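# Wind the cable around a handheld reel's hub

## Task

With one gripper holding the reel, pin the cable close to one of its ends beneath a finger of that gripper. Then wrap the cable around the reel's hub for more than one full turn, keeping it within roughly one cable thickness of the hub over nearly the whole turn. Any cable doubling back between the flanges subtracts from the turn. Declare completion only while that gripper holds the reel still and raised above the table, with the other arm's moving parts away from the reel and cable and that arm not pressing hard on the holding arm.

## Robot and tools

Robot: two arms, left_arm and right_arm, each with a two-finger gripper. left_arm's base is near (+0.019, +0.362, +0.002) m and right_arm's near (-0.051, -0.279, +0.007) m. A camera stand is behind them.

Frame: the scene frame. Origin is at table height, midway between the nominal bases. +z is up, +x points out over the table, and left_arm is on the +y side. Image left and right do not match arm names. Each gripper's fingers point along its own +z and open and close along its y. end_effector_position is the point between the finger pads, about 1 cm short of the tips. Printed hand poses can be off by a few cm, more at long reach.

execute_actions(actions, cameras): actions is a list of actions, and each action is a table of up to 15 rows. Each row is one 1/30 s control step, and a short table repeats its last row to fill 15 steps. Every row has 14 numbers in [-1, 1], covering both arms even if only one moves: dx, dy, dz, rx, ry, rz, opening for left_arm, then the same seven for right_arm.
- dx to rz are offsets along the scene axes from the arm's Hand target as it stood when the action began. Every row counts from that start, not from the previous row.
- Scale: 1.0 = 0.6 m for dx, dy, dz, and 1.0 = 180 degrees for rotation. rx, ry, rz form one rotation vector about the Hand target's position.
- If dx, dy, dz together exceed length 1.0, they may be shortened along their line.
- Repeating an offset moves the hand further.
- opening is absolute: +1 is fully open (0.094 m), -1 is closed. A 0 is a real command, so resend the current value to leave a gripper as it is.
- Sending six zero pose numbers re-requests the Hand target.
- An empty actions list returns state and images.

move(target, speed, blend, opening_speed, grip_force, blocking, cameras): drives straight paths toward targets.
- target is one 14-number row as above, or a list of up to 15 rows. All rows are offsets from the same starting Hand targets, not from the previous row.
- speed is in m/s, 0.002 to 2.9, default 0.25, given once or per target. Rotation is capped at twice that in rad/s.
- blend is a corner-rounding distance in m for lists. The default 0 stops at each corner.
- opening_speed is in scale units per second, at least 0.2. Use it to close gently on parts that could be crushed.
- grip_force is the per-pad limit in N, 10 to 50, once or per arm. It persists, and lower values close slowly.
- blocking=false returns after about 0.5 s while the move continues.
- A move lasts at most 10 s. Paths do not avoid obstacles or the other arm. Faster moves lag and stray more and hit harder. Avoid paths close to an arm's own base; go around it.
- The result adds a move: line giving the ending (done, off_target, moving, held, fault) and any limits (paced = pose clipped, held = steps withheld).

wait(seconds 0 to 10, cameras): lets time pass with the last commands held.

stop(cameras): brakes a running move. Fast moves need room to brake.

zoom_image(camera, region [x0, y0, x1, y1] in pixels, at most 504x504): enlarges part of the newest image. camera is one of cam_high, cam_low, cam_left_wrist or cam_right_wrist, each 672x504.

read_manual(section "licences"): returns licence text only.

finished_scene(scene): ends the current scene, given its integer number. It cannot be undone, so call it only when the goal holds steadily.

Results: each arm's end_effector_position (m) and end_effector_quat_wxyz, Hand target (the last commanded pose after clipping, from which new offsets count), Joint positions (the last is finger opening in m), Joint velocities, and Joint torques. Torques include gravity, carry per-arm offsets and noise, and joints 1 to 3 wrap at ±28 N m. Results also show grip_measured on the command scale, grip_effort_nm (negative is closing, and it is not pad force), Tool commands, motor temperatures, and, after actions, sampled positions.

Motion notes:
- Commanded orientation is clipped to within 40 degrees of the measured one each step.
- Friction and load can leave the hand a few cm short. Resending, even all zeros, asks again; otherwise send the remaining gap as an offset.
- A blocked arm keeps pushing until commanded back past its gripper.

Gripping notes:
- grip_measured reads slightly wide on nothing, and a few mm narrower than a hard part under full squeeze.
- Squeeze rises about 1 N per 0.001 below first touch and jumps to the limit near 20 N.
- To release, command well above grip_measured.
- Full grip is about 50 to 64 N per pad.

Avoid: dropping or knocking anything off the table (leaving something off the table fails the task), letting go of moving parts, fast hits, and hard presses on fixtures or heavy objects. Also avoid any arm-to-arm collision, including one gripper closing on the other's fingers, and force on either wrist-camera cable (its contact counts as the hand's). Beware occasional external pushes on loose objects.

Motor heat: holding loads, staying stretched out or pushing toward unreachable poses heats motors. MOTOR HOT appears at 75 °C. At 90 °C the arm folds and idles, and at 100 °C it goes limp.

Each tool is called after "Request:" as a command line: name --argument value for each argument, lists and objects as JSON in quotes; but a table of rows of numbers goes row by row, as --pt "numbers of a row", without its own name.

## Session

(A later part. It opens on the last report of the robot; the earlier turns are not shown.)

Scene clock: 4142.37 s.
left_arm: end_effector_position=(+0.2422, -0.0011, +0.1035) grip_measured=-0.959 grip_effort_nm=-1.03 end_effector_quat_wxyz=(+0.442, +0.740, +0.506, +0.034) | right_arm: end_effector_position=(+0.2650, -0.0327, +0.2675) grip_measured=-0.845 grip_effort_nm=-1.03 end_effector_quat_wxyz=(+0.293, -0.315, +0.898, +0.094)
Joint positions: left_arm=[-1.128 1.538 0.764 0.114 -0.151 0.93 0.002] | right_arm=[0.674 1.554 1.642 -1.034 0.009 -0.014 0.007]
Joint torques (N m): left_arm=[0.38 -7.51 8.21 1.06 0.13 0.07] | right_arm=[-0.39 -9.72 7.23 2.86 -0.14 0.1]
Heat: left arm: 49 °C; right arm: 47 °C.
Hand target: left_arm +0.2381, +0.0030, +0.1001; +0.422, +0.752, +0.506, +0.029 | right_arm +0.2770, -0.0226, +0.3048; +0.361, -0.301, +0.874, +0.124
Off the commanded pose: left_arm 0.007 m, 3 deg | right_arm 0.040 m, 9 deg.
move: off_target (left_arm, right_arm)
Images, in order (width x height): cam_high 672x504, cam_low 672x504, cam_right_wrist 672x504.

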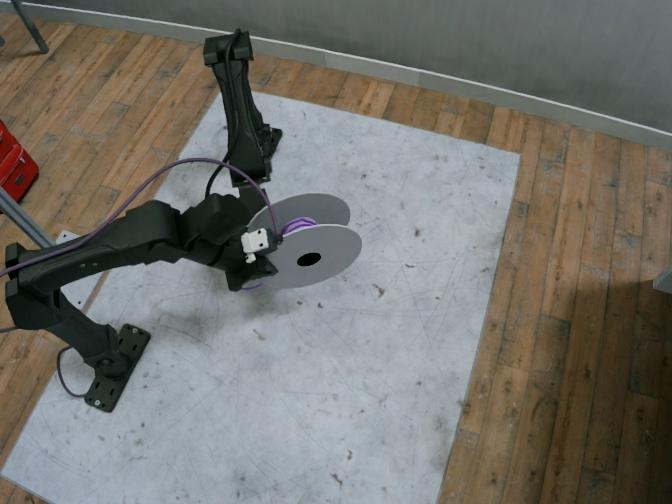

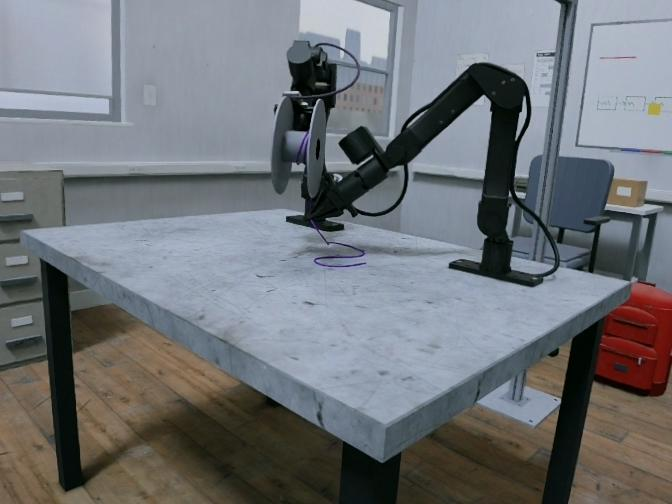

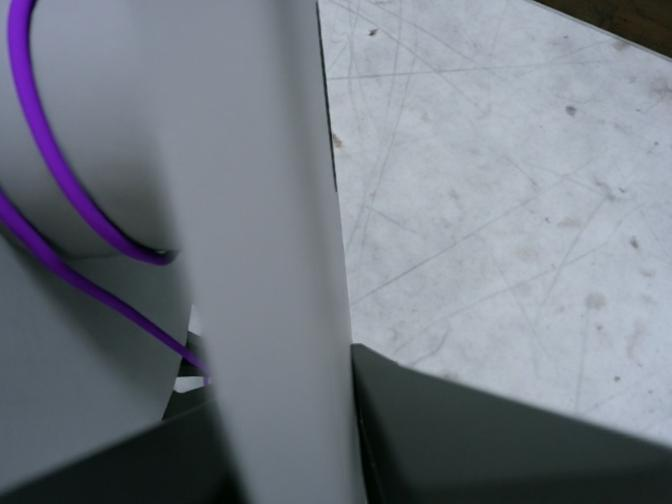

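Request:
move --target '[0.0068,-0.0067,0.0132,0,0,0,-1,0,0,0,0,0,0,-1]' --speed 0.03 --cameras '[]'

Request:
move --target '[0,0,0,0,0,0,-0.8,0,0,0,0,0,0,-1]' --opening_speed 0.2 --cameras '["all"]'

Request:
zoom_image --camera "cam_low" --region '[275, 115, 335, 175]'

Request:
zoom_image --camera "cam_high" --region '[220, 190, 370, 310]'

Request:
zoom_image --camera "cam_right_wrist" --region '[0, 0, 300, 400]'

Scene clock: 4152.97 s.
left_arm: end_effector_position=(+0.2442, -0.0028, +0.1087) grip_measured=-0.959 grip_effort_nm=-1.03 end_effector_quat_wxyz=(+0.436, +0.743, +0.506, +0.033) | right_arm: end_effector_position=(+0.2674, -0.0308, +0.2697) grip_measured=-0.845 grip_effort_nm=-1.03 end_effector_quat_wxyz=(+0.300, -0.314, +0.896, +0.096)
Joint positions: left_arm=[-1.122 1.538 0.8 0.064 -0.144 0.935 0.002] | right_arm=[0.674 1.554 1.642 -1.018 0.009 -0.014 0.007]
Joint torques (N m): left_arm=[0.44 -7.21 8.7 1.19 0.1 0.06] | right_arm=[-0.54 -9.69 7.3 2.75 -0.13 0.11]
Heat: left arm: 51 °C; right arm: 47 °C.
Hand target: left_arm +0.2421, -0.0010, +0.1079; +0.422, +0.752, +0.506, +0.029 | right_arm +0.2770, -0.0226, +0.3048; +0.361, -0.301, +0.874, +0.124
Off the commanded pose: left_arm 0.003 m, 2 deg | right_arm 0.037 m, 8 deg.
move: off_target (right_arm)
No camera images: "cameras" was empty.

Scene clock: 4154.17 s.
left_arm: end_effector_position=(+0.2432, -0.0018, +0.1070) grip_measured=-0.802 grip_effort_nm=0.13 end_effector_quat_wxyz=(+0.432, +0.746, +0.506, +0.033) | right_arm: end_effector_position=(+0.2684, -0.0300, +0.2707) grip_measured=-0.845 grip_effort_nm=-1.03 end_effector_quat_wxyz=(+0.303, -0.314, +0.895, +0.097)
Joint positions: left_arm=[-1.122 1.538 0.8 0.056 -0.142 0.936 0.009] | right_arm=[0.674 1.554 1.642 -1.012 0.009 -0.014 0.007]
Joint torques (N m): left_arm=[0.4 -7.16 8.68 1.25 0.08 0.07] | right_arm=[-0.53 -9.55 7.16 2.68 -0.13 0.1]
Heat: left arm: 51 °C; right arm: 47 °C.
Hand target: left_arm +0.2420, -0.0010, +0.1079; +0.422, +0.752, +0.506, +0.029 | right_arm +0.2770, -0.0226, +0.3048; +0.361, -0.301, +0.874, +0.124
Off the commanded pose: left_arm 0.002 m, 1 deg | right_arm 0.036 m, 8 deg.
move: off_target (right_arm)

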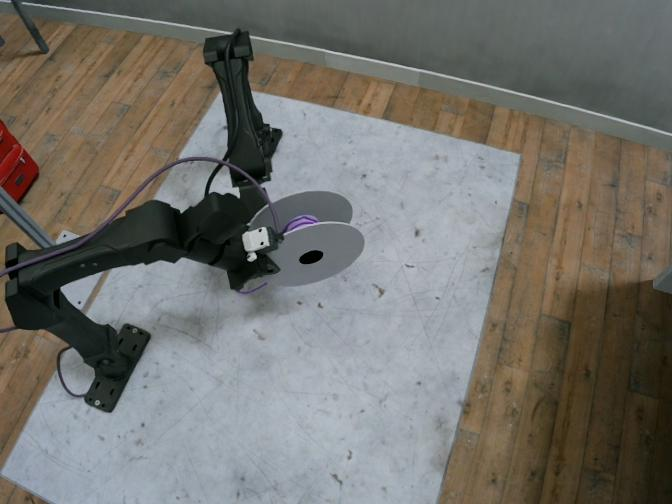

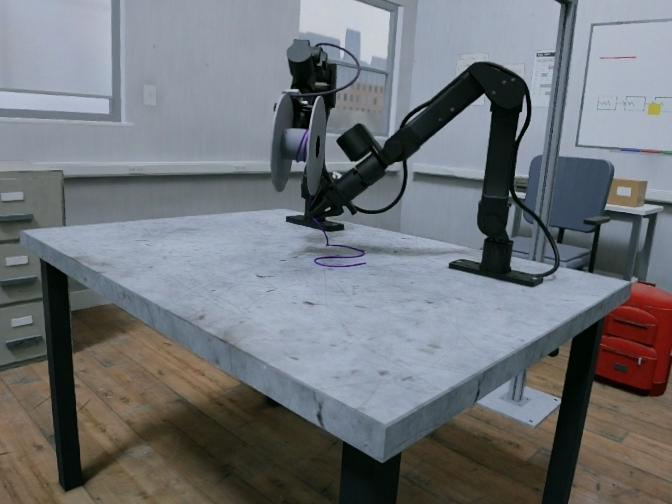

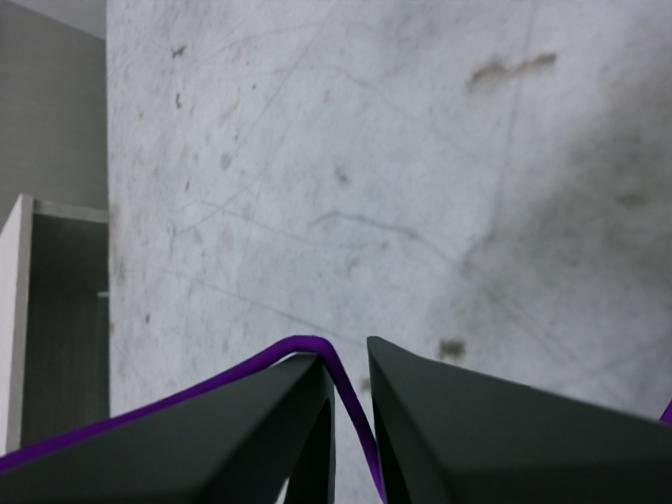

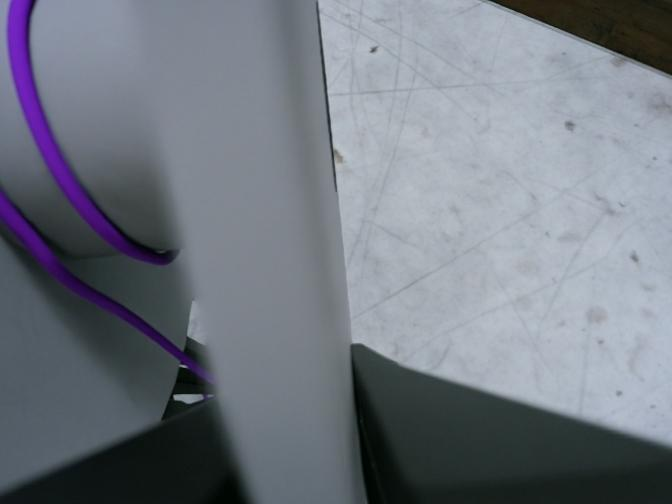

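Scaled by 8.400.

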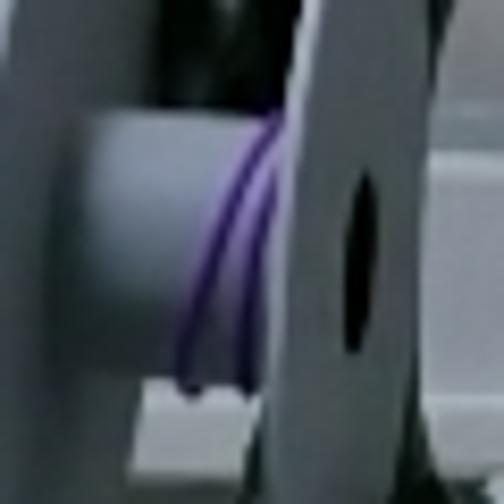

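Scaled by 3.360.

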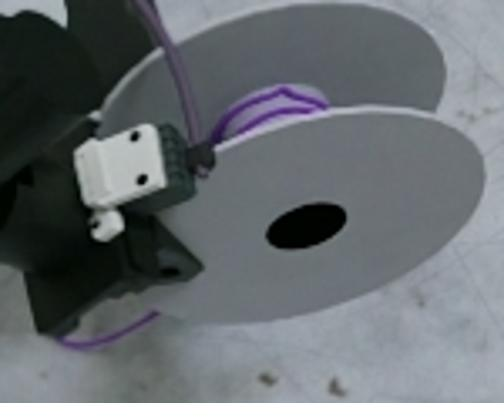

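Scaled by 1.260.

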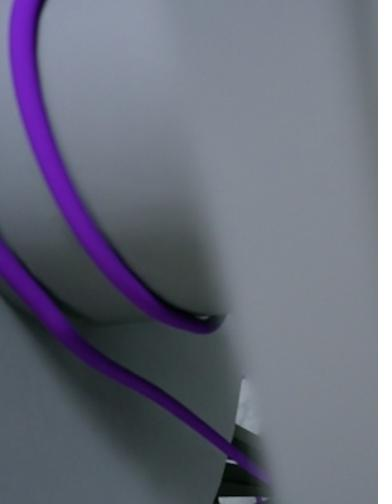

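Request:
move --pt "0 0 0 0 0 0 -0.3 0 0 0 0 0 0 -1" --pt "-0.0393 0.0503 0.0536 0 0 0 -0.3 0 0 0 0 0 0 -1" --speed 0.04 --opening_speed 0.3 --cameras '["all"]'

Request:
zoom_image --camera "cam_low" --region '[275, 115, 335, 175]'

Request:
zoom_image --camera "cam_high" --region '[220, 190, 370, 310]'

Request:
zoom_image --camera "cam_right_wrist" --region '[0, 0, 300, 400]'

Scene clock: 4166.43 s.
left_arm: end_effector_position=(+0.2238, +0.0223, +0.1402) grip_measured=-0.303 grip_effort_nm=0.14 end_effector_quat_wxyz=(+0.427, +0.751, +0.503, +0.030) | right_arm: end_effector_position=(+0.2725, -0.0269, +0.2747) grip_measured=-0.845 grip_effort_nm=-1.03 end_effector_quat_wxyz=(+0.314, -0.312, +0.891, +0.101)
Joint positions: left_arm=[-1.137 1.36 0.8 -0.135 -0.143 0.933 0.033] | right_arm=[0.674 1.554 1.642 -0.986 0.009 -0.014 0.007]
Joint torques (N m): left_arm=[-0.54 -7.92 6.49 1.41 -0.1 -0.1] | right_arm=[-0.29 -9.43 7.45 2.47 -0.18 0.11]
Heat: left arm: 50 °C; right arm: 47 °C.
Hand target: left_arm +0.2185, +0.0292, +0.1400; +0.422, +0.752, +0.506, +0.029 | right_arm +0.2770, -0.0226, +0.3048; +0.361, -0.301, +0.874, +0.124
Off the commanded pose: left_arm 0.009 m, 1 deg | right_arm 0.031 m, 6 deg.
move: off_target (right_arm)

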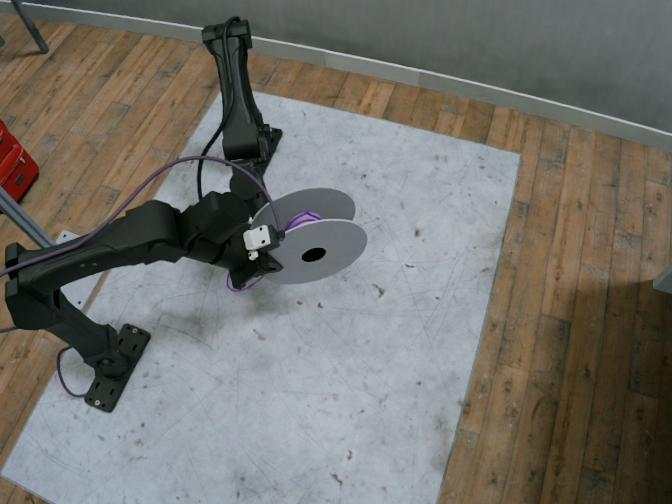

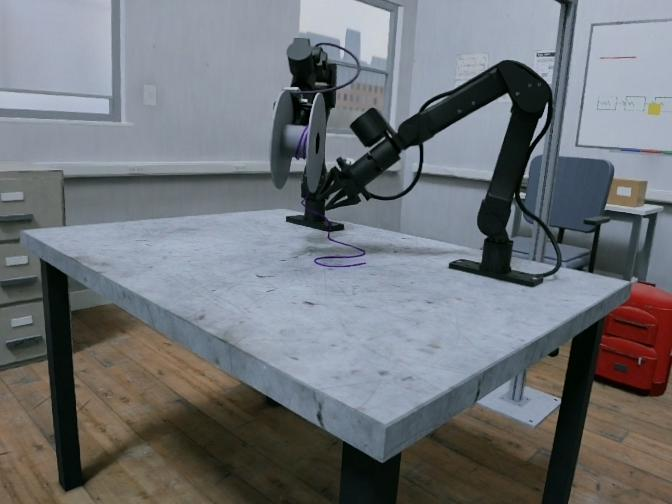

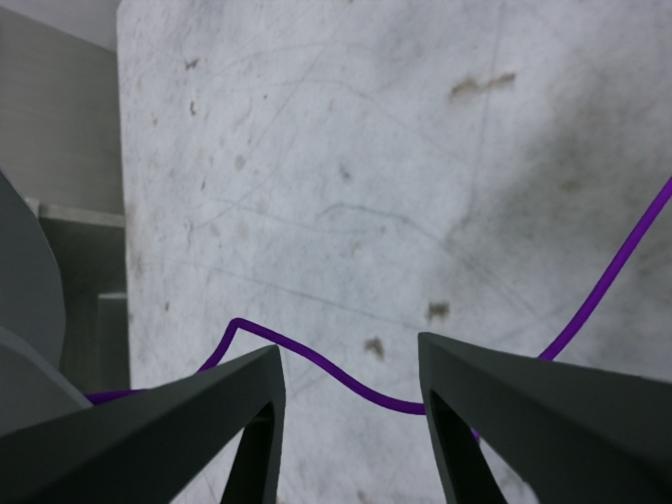

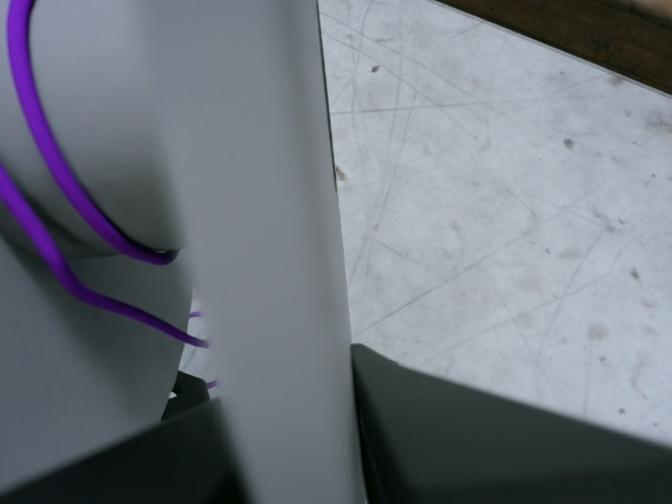

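Scaled by 8.400.

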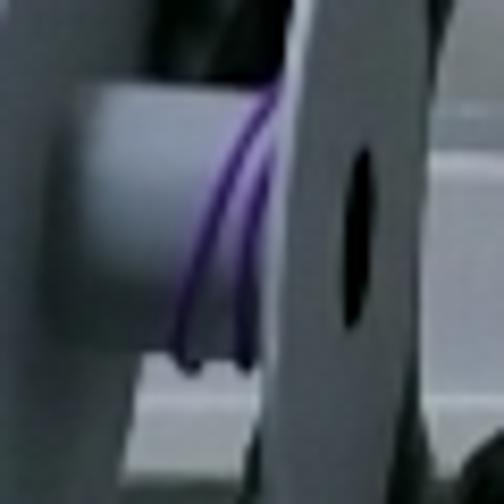

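Scaled by 3.360.

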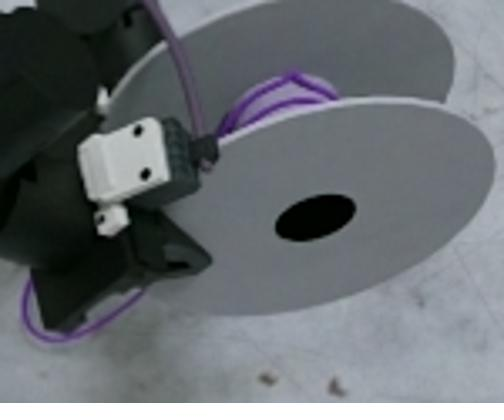

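Scaled by 1.260.

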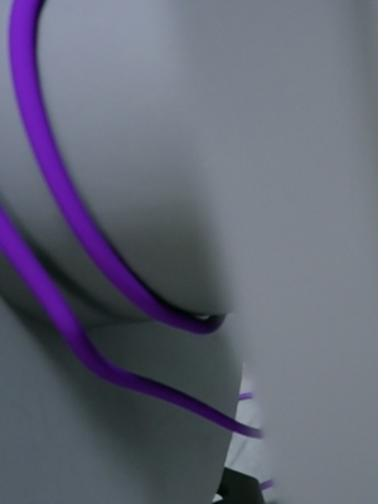

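Request:
move --pt "-0.03 0.12 0.09 0.0 0.0 0 -0.3 0 0 0 0 0 0 -1" --pt "-0.03 0.28 0.2 0.0 0.0 0 -0.3 0 0 0 0 0 0 -1" --speed 0.12 --blend '[0.03,0]' --cameras '["all"]'

Request:
zoom_image --camera "cam_low" --region '[255, 70, 395, 240]'

Request:
zoom_image --camera "cam_high" --region '[220, 170, 370, 310]'

Request:
zoom_image --camera "cam_right_wrist" --region '[0, 0, 300, 400]'

Scene clock: 4197.63 s.
left_arm: end_effector_position=(+0.2048, +0.1957, +0.2542) grip_measured=-0.303 grip_effort_nm=0.14 end_effector_quat_wxyz=(+0.421, +0.751, +0.508, +0.034) | right_arm: end_effector_position=(+0.2725, -0.0269, +0.2747) grip_measured=-0.845 grip_effort_nm=-1.03 end_effector_quat_wxyz=(+0.314, -0.312, +0.891, +0.101)
Joint positions: left_arm=[-0.58 0.793 0.997 -0.934 0.271 1.293 0.033] | right_arm=[0.674 1.554 1.642 -0.986 0.009 -0.014 0.007]
Joint torques (N m): left_arm=[0.64 -0.29 9.16 1.32 0.21 0.01] | right_arm=[-0.49 -9.58 7.25 2.47 -0.12 0.04]
Heat: left arm: 49 °C; right arm: 45 °C.
Hand target: left_arm +0.2005, +0.1972, +0.2601; +0.422, +0.752, +0.506, +0.029 | right_arm +0.2770, -0.0226, +0.3048; +0.361, -0.301, +0.874, +0.124
Off the commanded pose: left_arm 0.007 m, 1 deg | right_arm 0.031 m, 6 deg.
move: off_target (right_arm)

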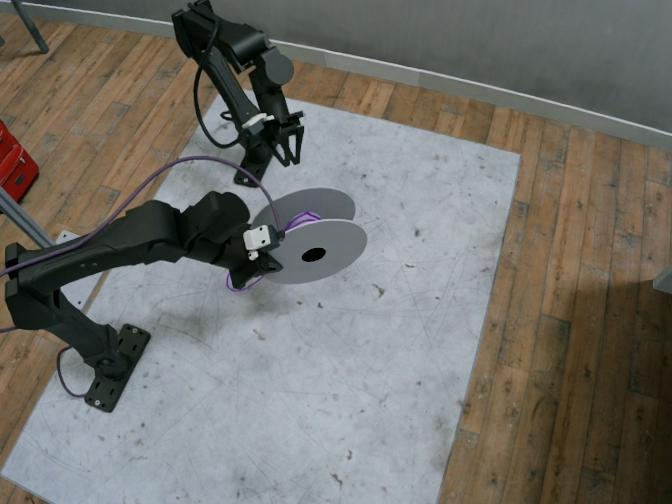

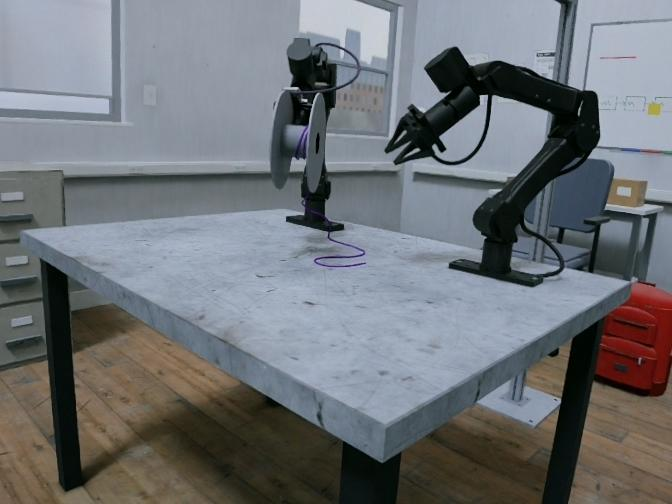

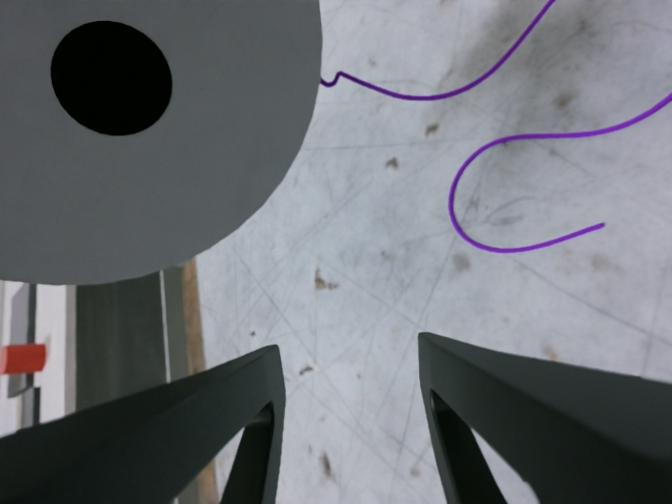

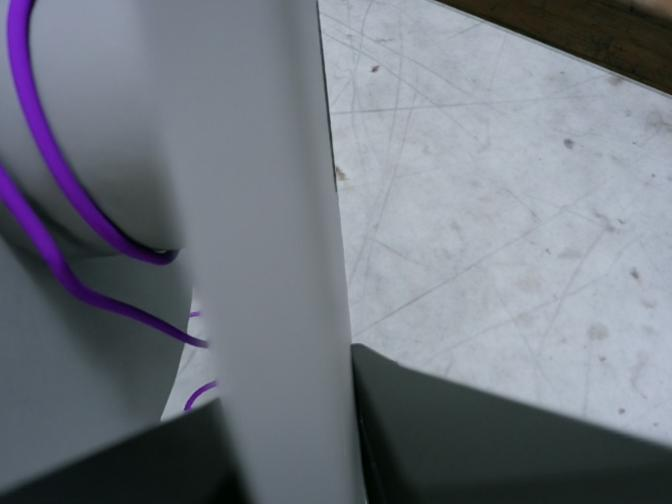

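Scaled by 2.965.

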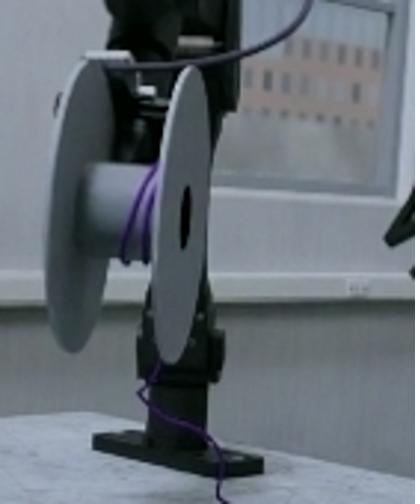

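Scaled by 3.360.

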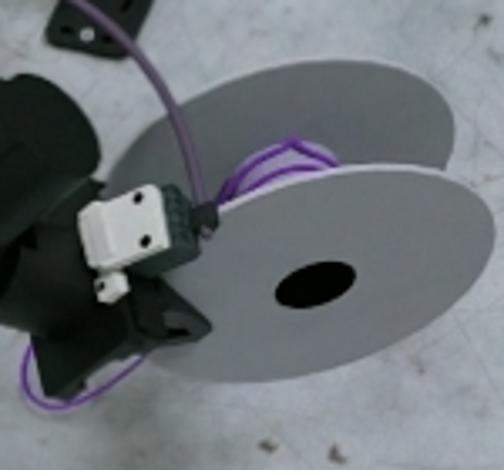

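Scaled by 1.260.

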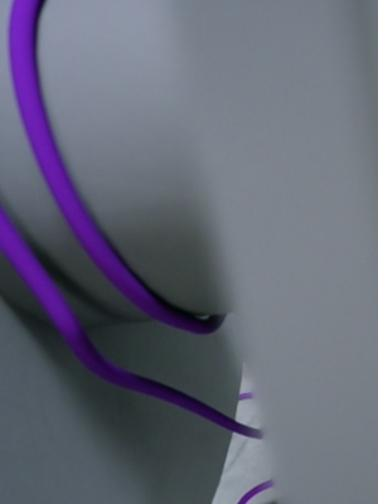

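Request:
zoom_image --camera "cam_right_wrist" --region '[140, 230, 240, 430]'

Request:
zoom_image --camera "cam_low" --region '[280, 120, 320, 160]'

Request:
zoom_image --camera "cam_high" --region '[275, 195, 335, 255]'

Scaled by 2.520.

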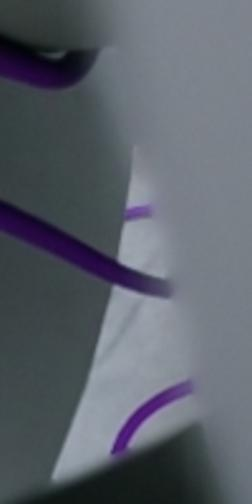

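Scaled by 12.600.

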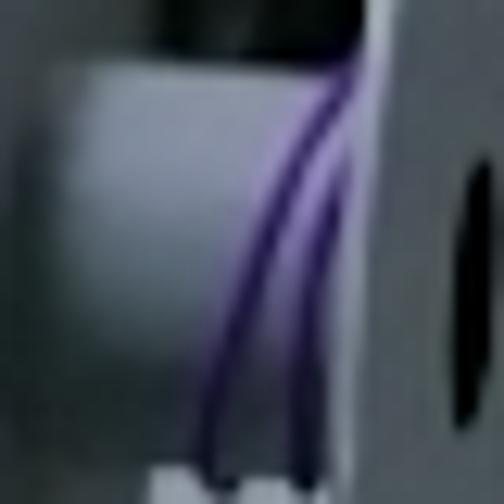

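Scaled by 8.400.

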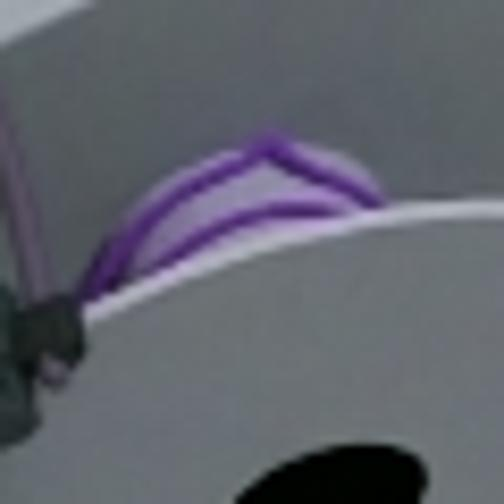

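Request:
execute_actions --actions '[]' --cameras '["cam_low","cam_high"]'

Request:
zoom_image --camera "cam_low" --region '[265, 90, 345, 170]'

Scene clock: 4238.70 s.
left_arm: end_effector_position=(+0.2047, +0.1956, +0.2542) grip_measured=-0.303 grip_effort_nm=0.13 end_effector_quat_wxyz=(+0.421, +0.751, +0.507, +0.034) | right_arm: end_effector_position=(+0.2725, -0.0269, +0.2747) grip_measured=-0.845 grip_effort_nm=-1.03 end_effector_quat_wxyz=(+0.314, -0.312, +0.891, +0.101)
Joint positions: left_arm=[-0.58 0.793 0.997 -0.934 0.271 1.293 0.033] | right_arm=[0.674 1.554 1.642 -0.986 0.009 -0.014 0.007]
Joint velocities: within noise
Joint torques (N m): left_arm=[0.7 -0.24 9.13 1.31 0.26 0.06] | right_arm=[-0.47 -9.43 7.39 2.47 -0.14 0.11]
Motor temperatures (°C): left_arm=[32 37 49 45 32 33 31] | right_arm=[33 45 43 44 31 30 36]
Heat: left arm: 49 °C; right arm: 45 °C.
Hand target: left_arm +0.2004, +0.1972, +0.2600; +0.422, +0.752, +0.506, +0.029 | right_arm +0.2770, -0.0226, +0.3048; +0.361, -0.301, +0.874, +0.124
Tool commands: left_gripper/opening=-0.3 right_gripper/opening=-1.0
Off the commanded pose: left_arm 0.007 m, 1 deg | right_arm 0.031 m, 6 deg.
Images, in order (width x height): cam_high 672x504, cam_low 672x504.

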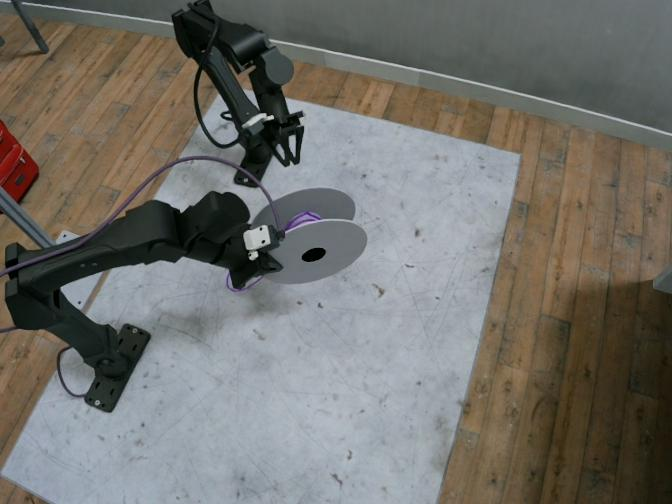

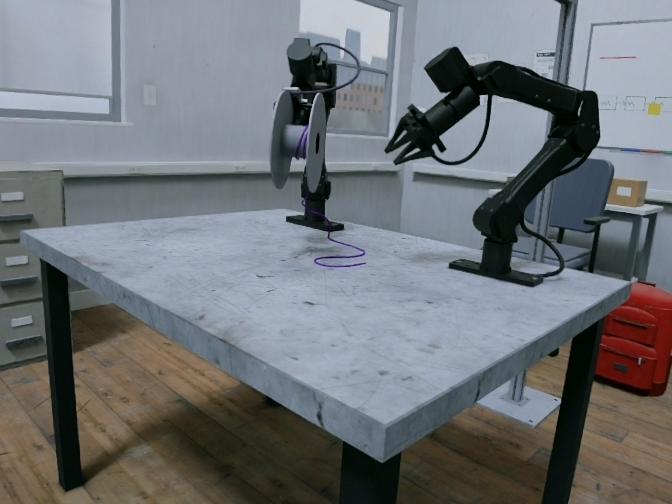

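Scaled by 6.300.

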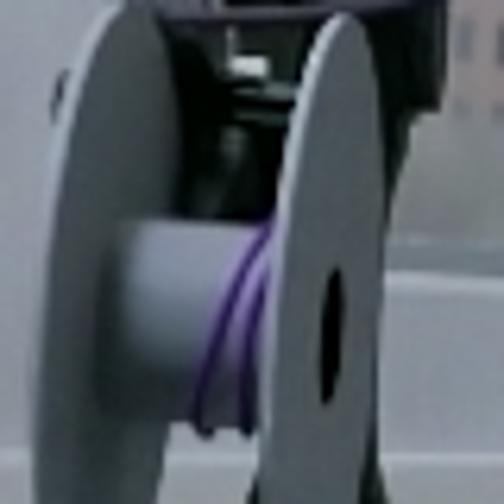

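Request:
finished_scene --scene 1

The scene is finished: the task was done.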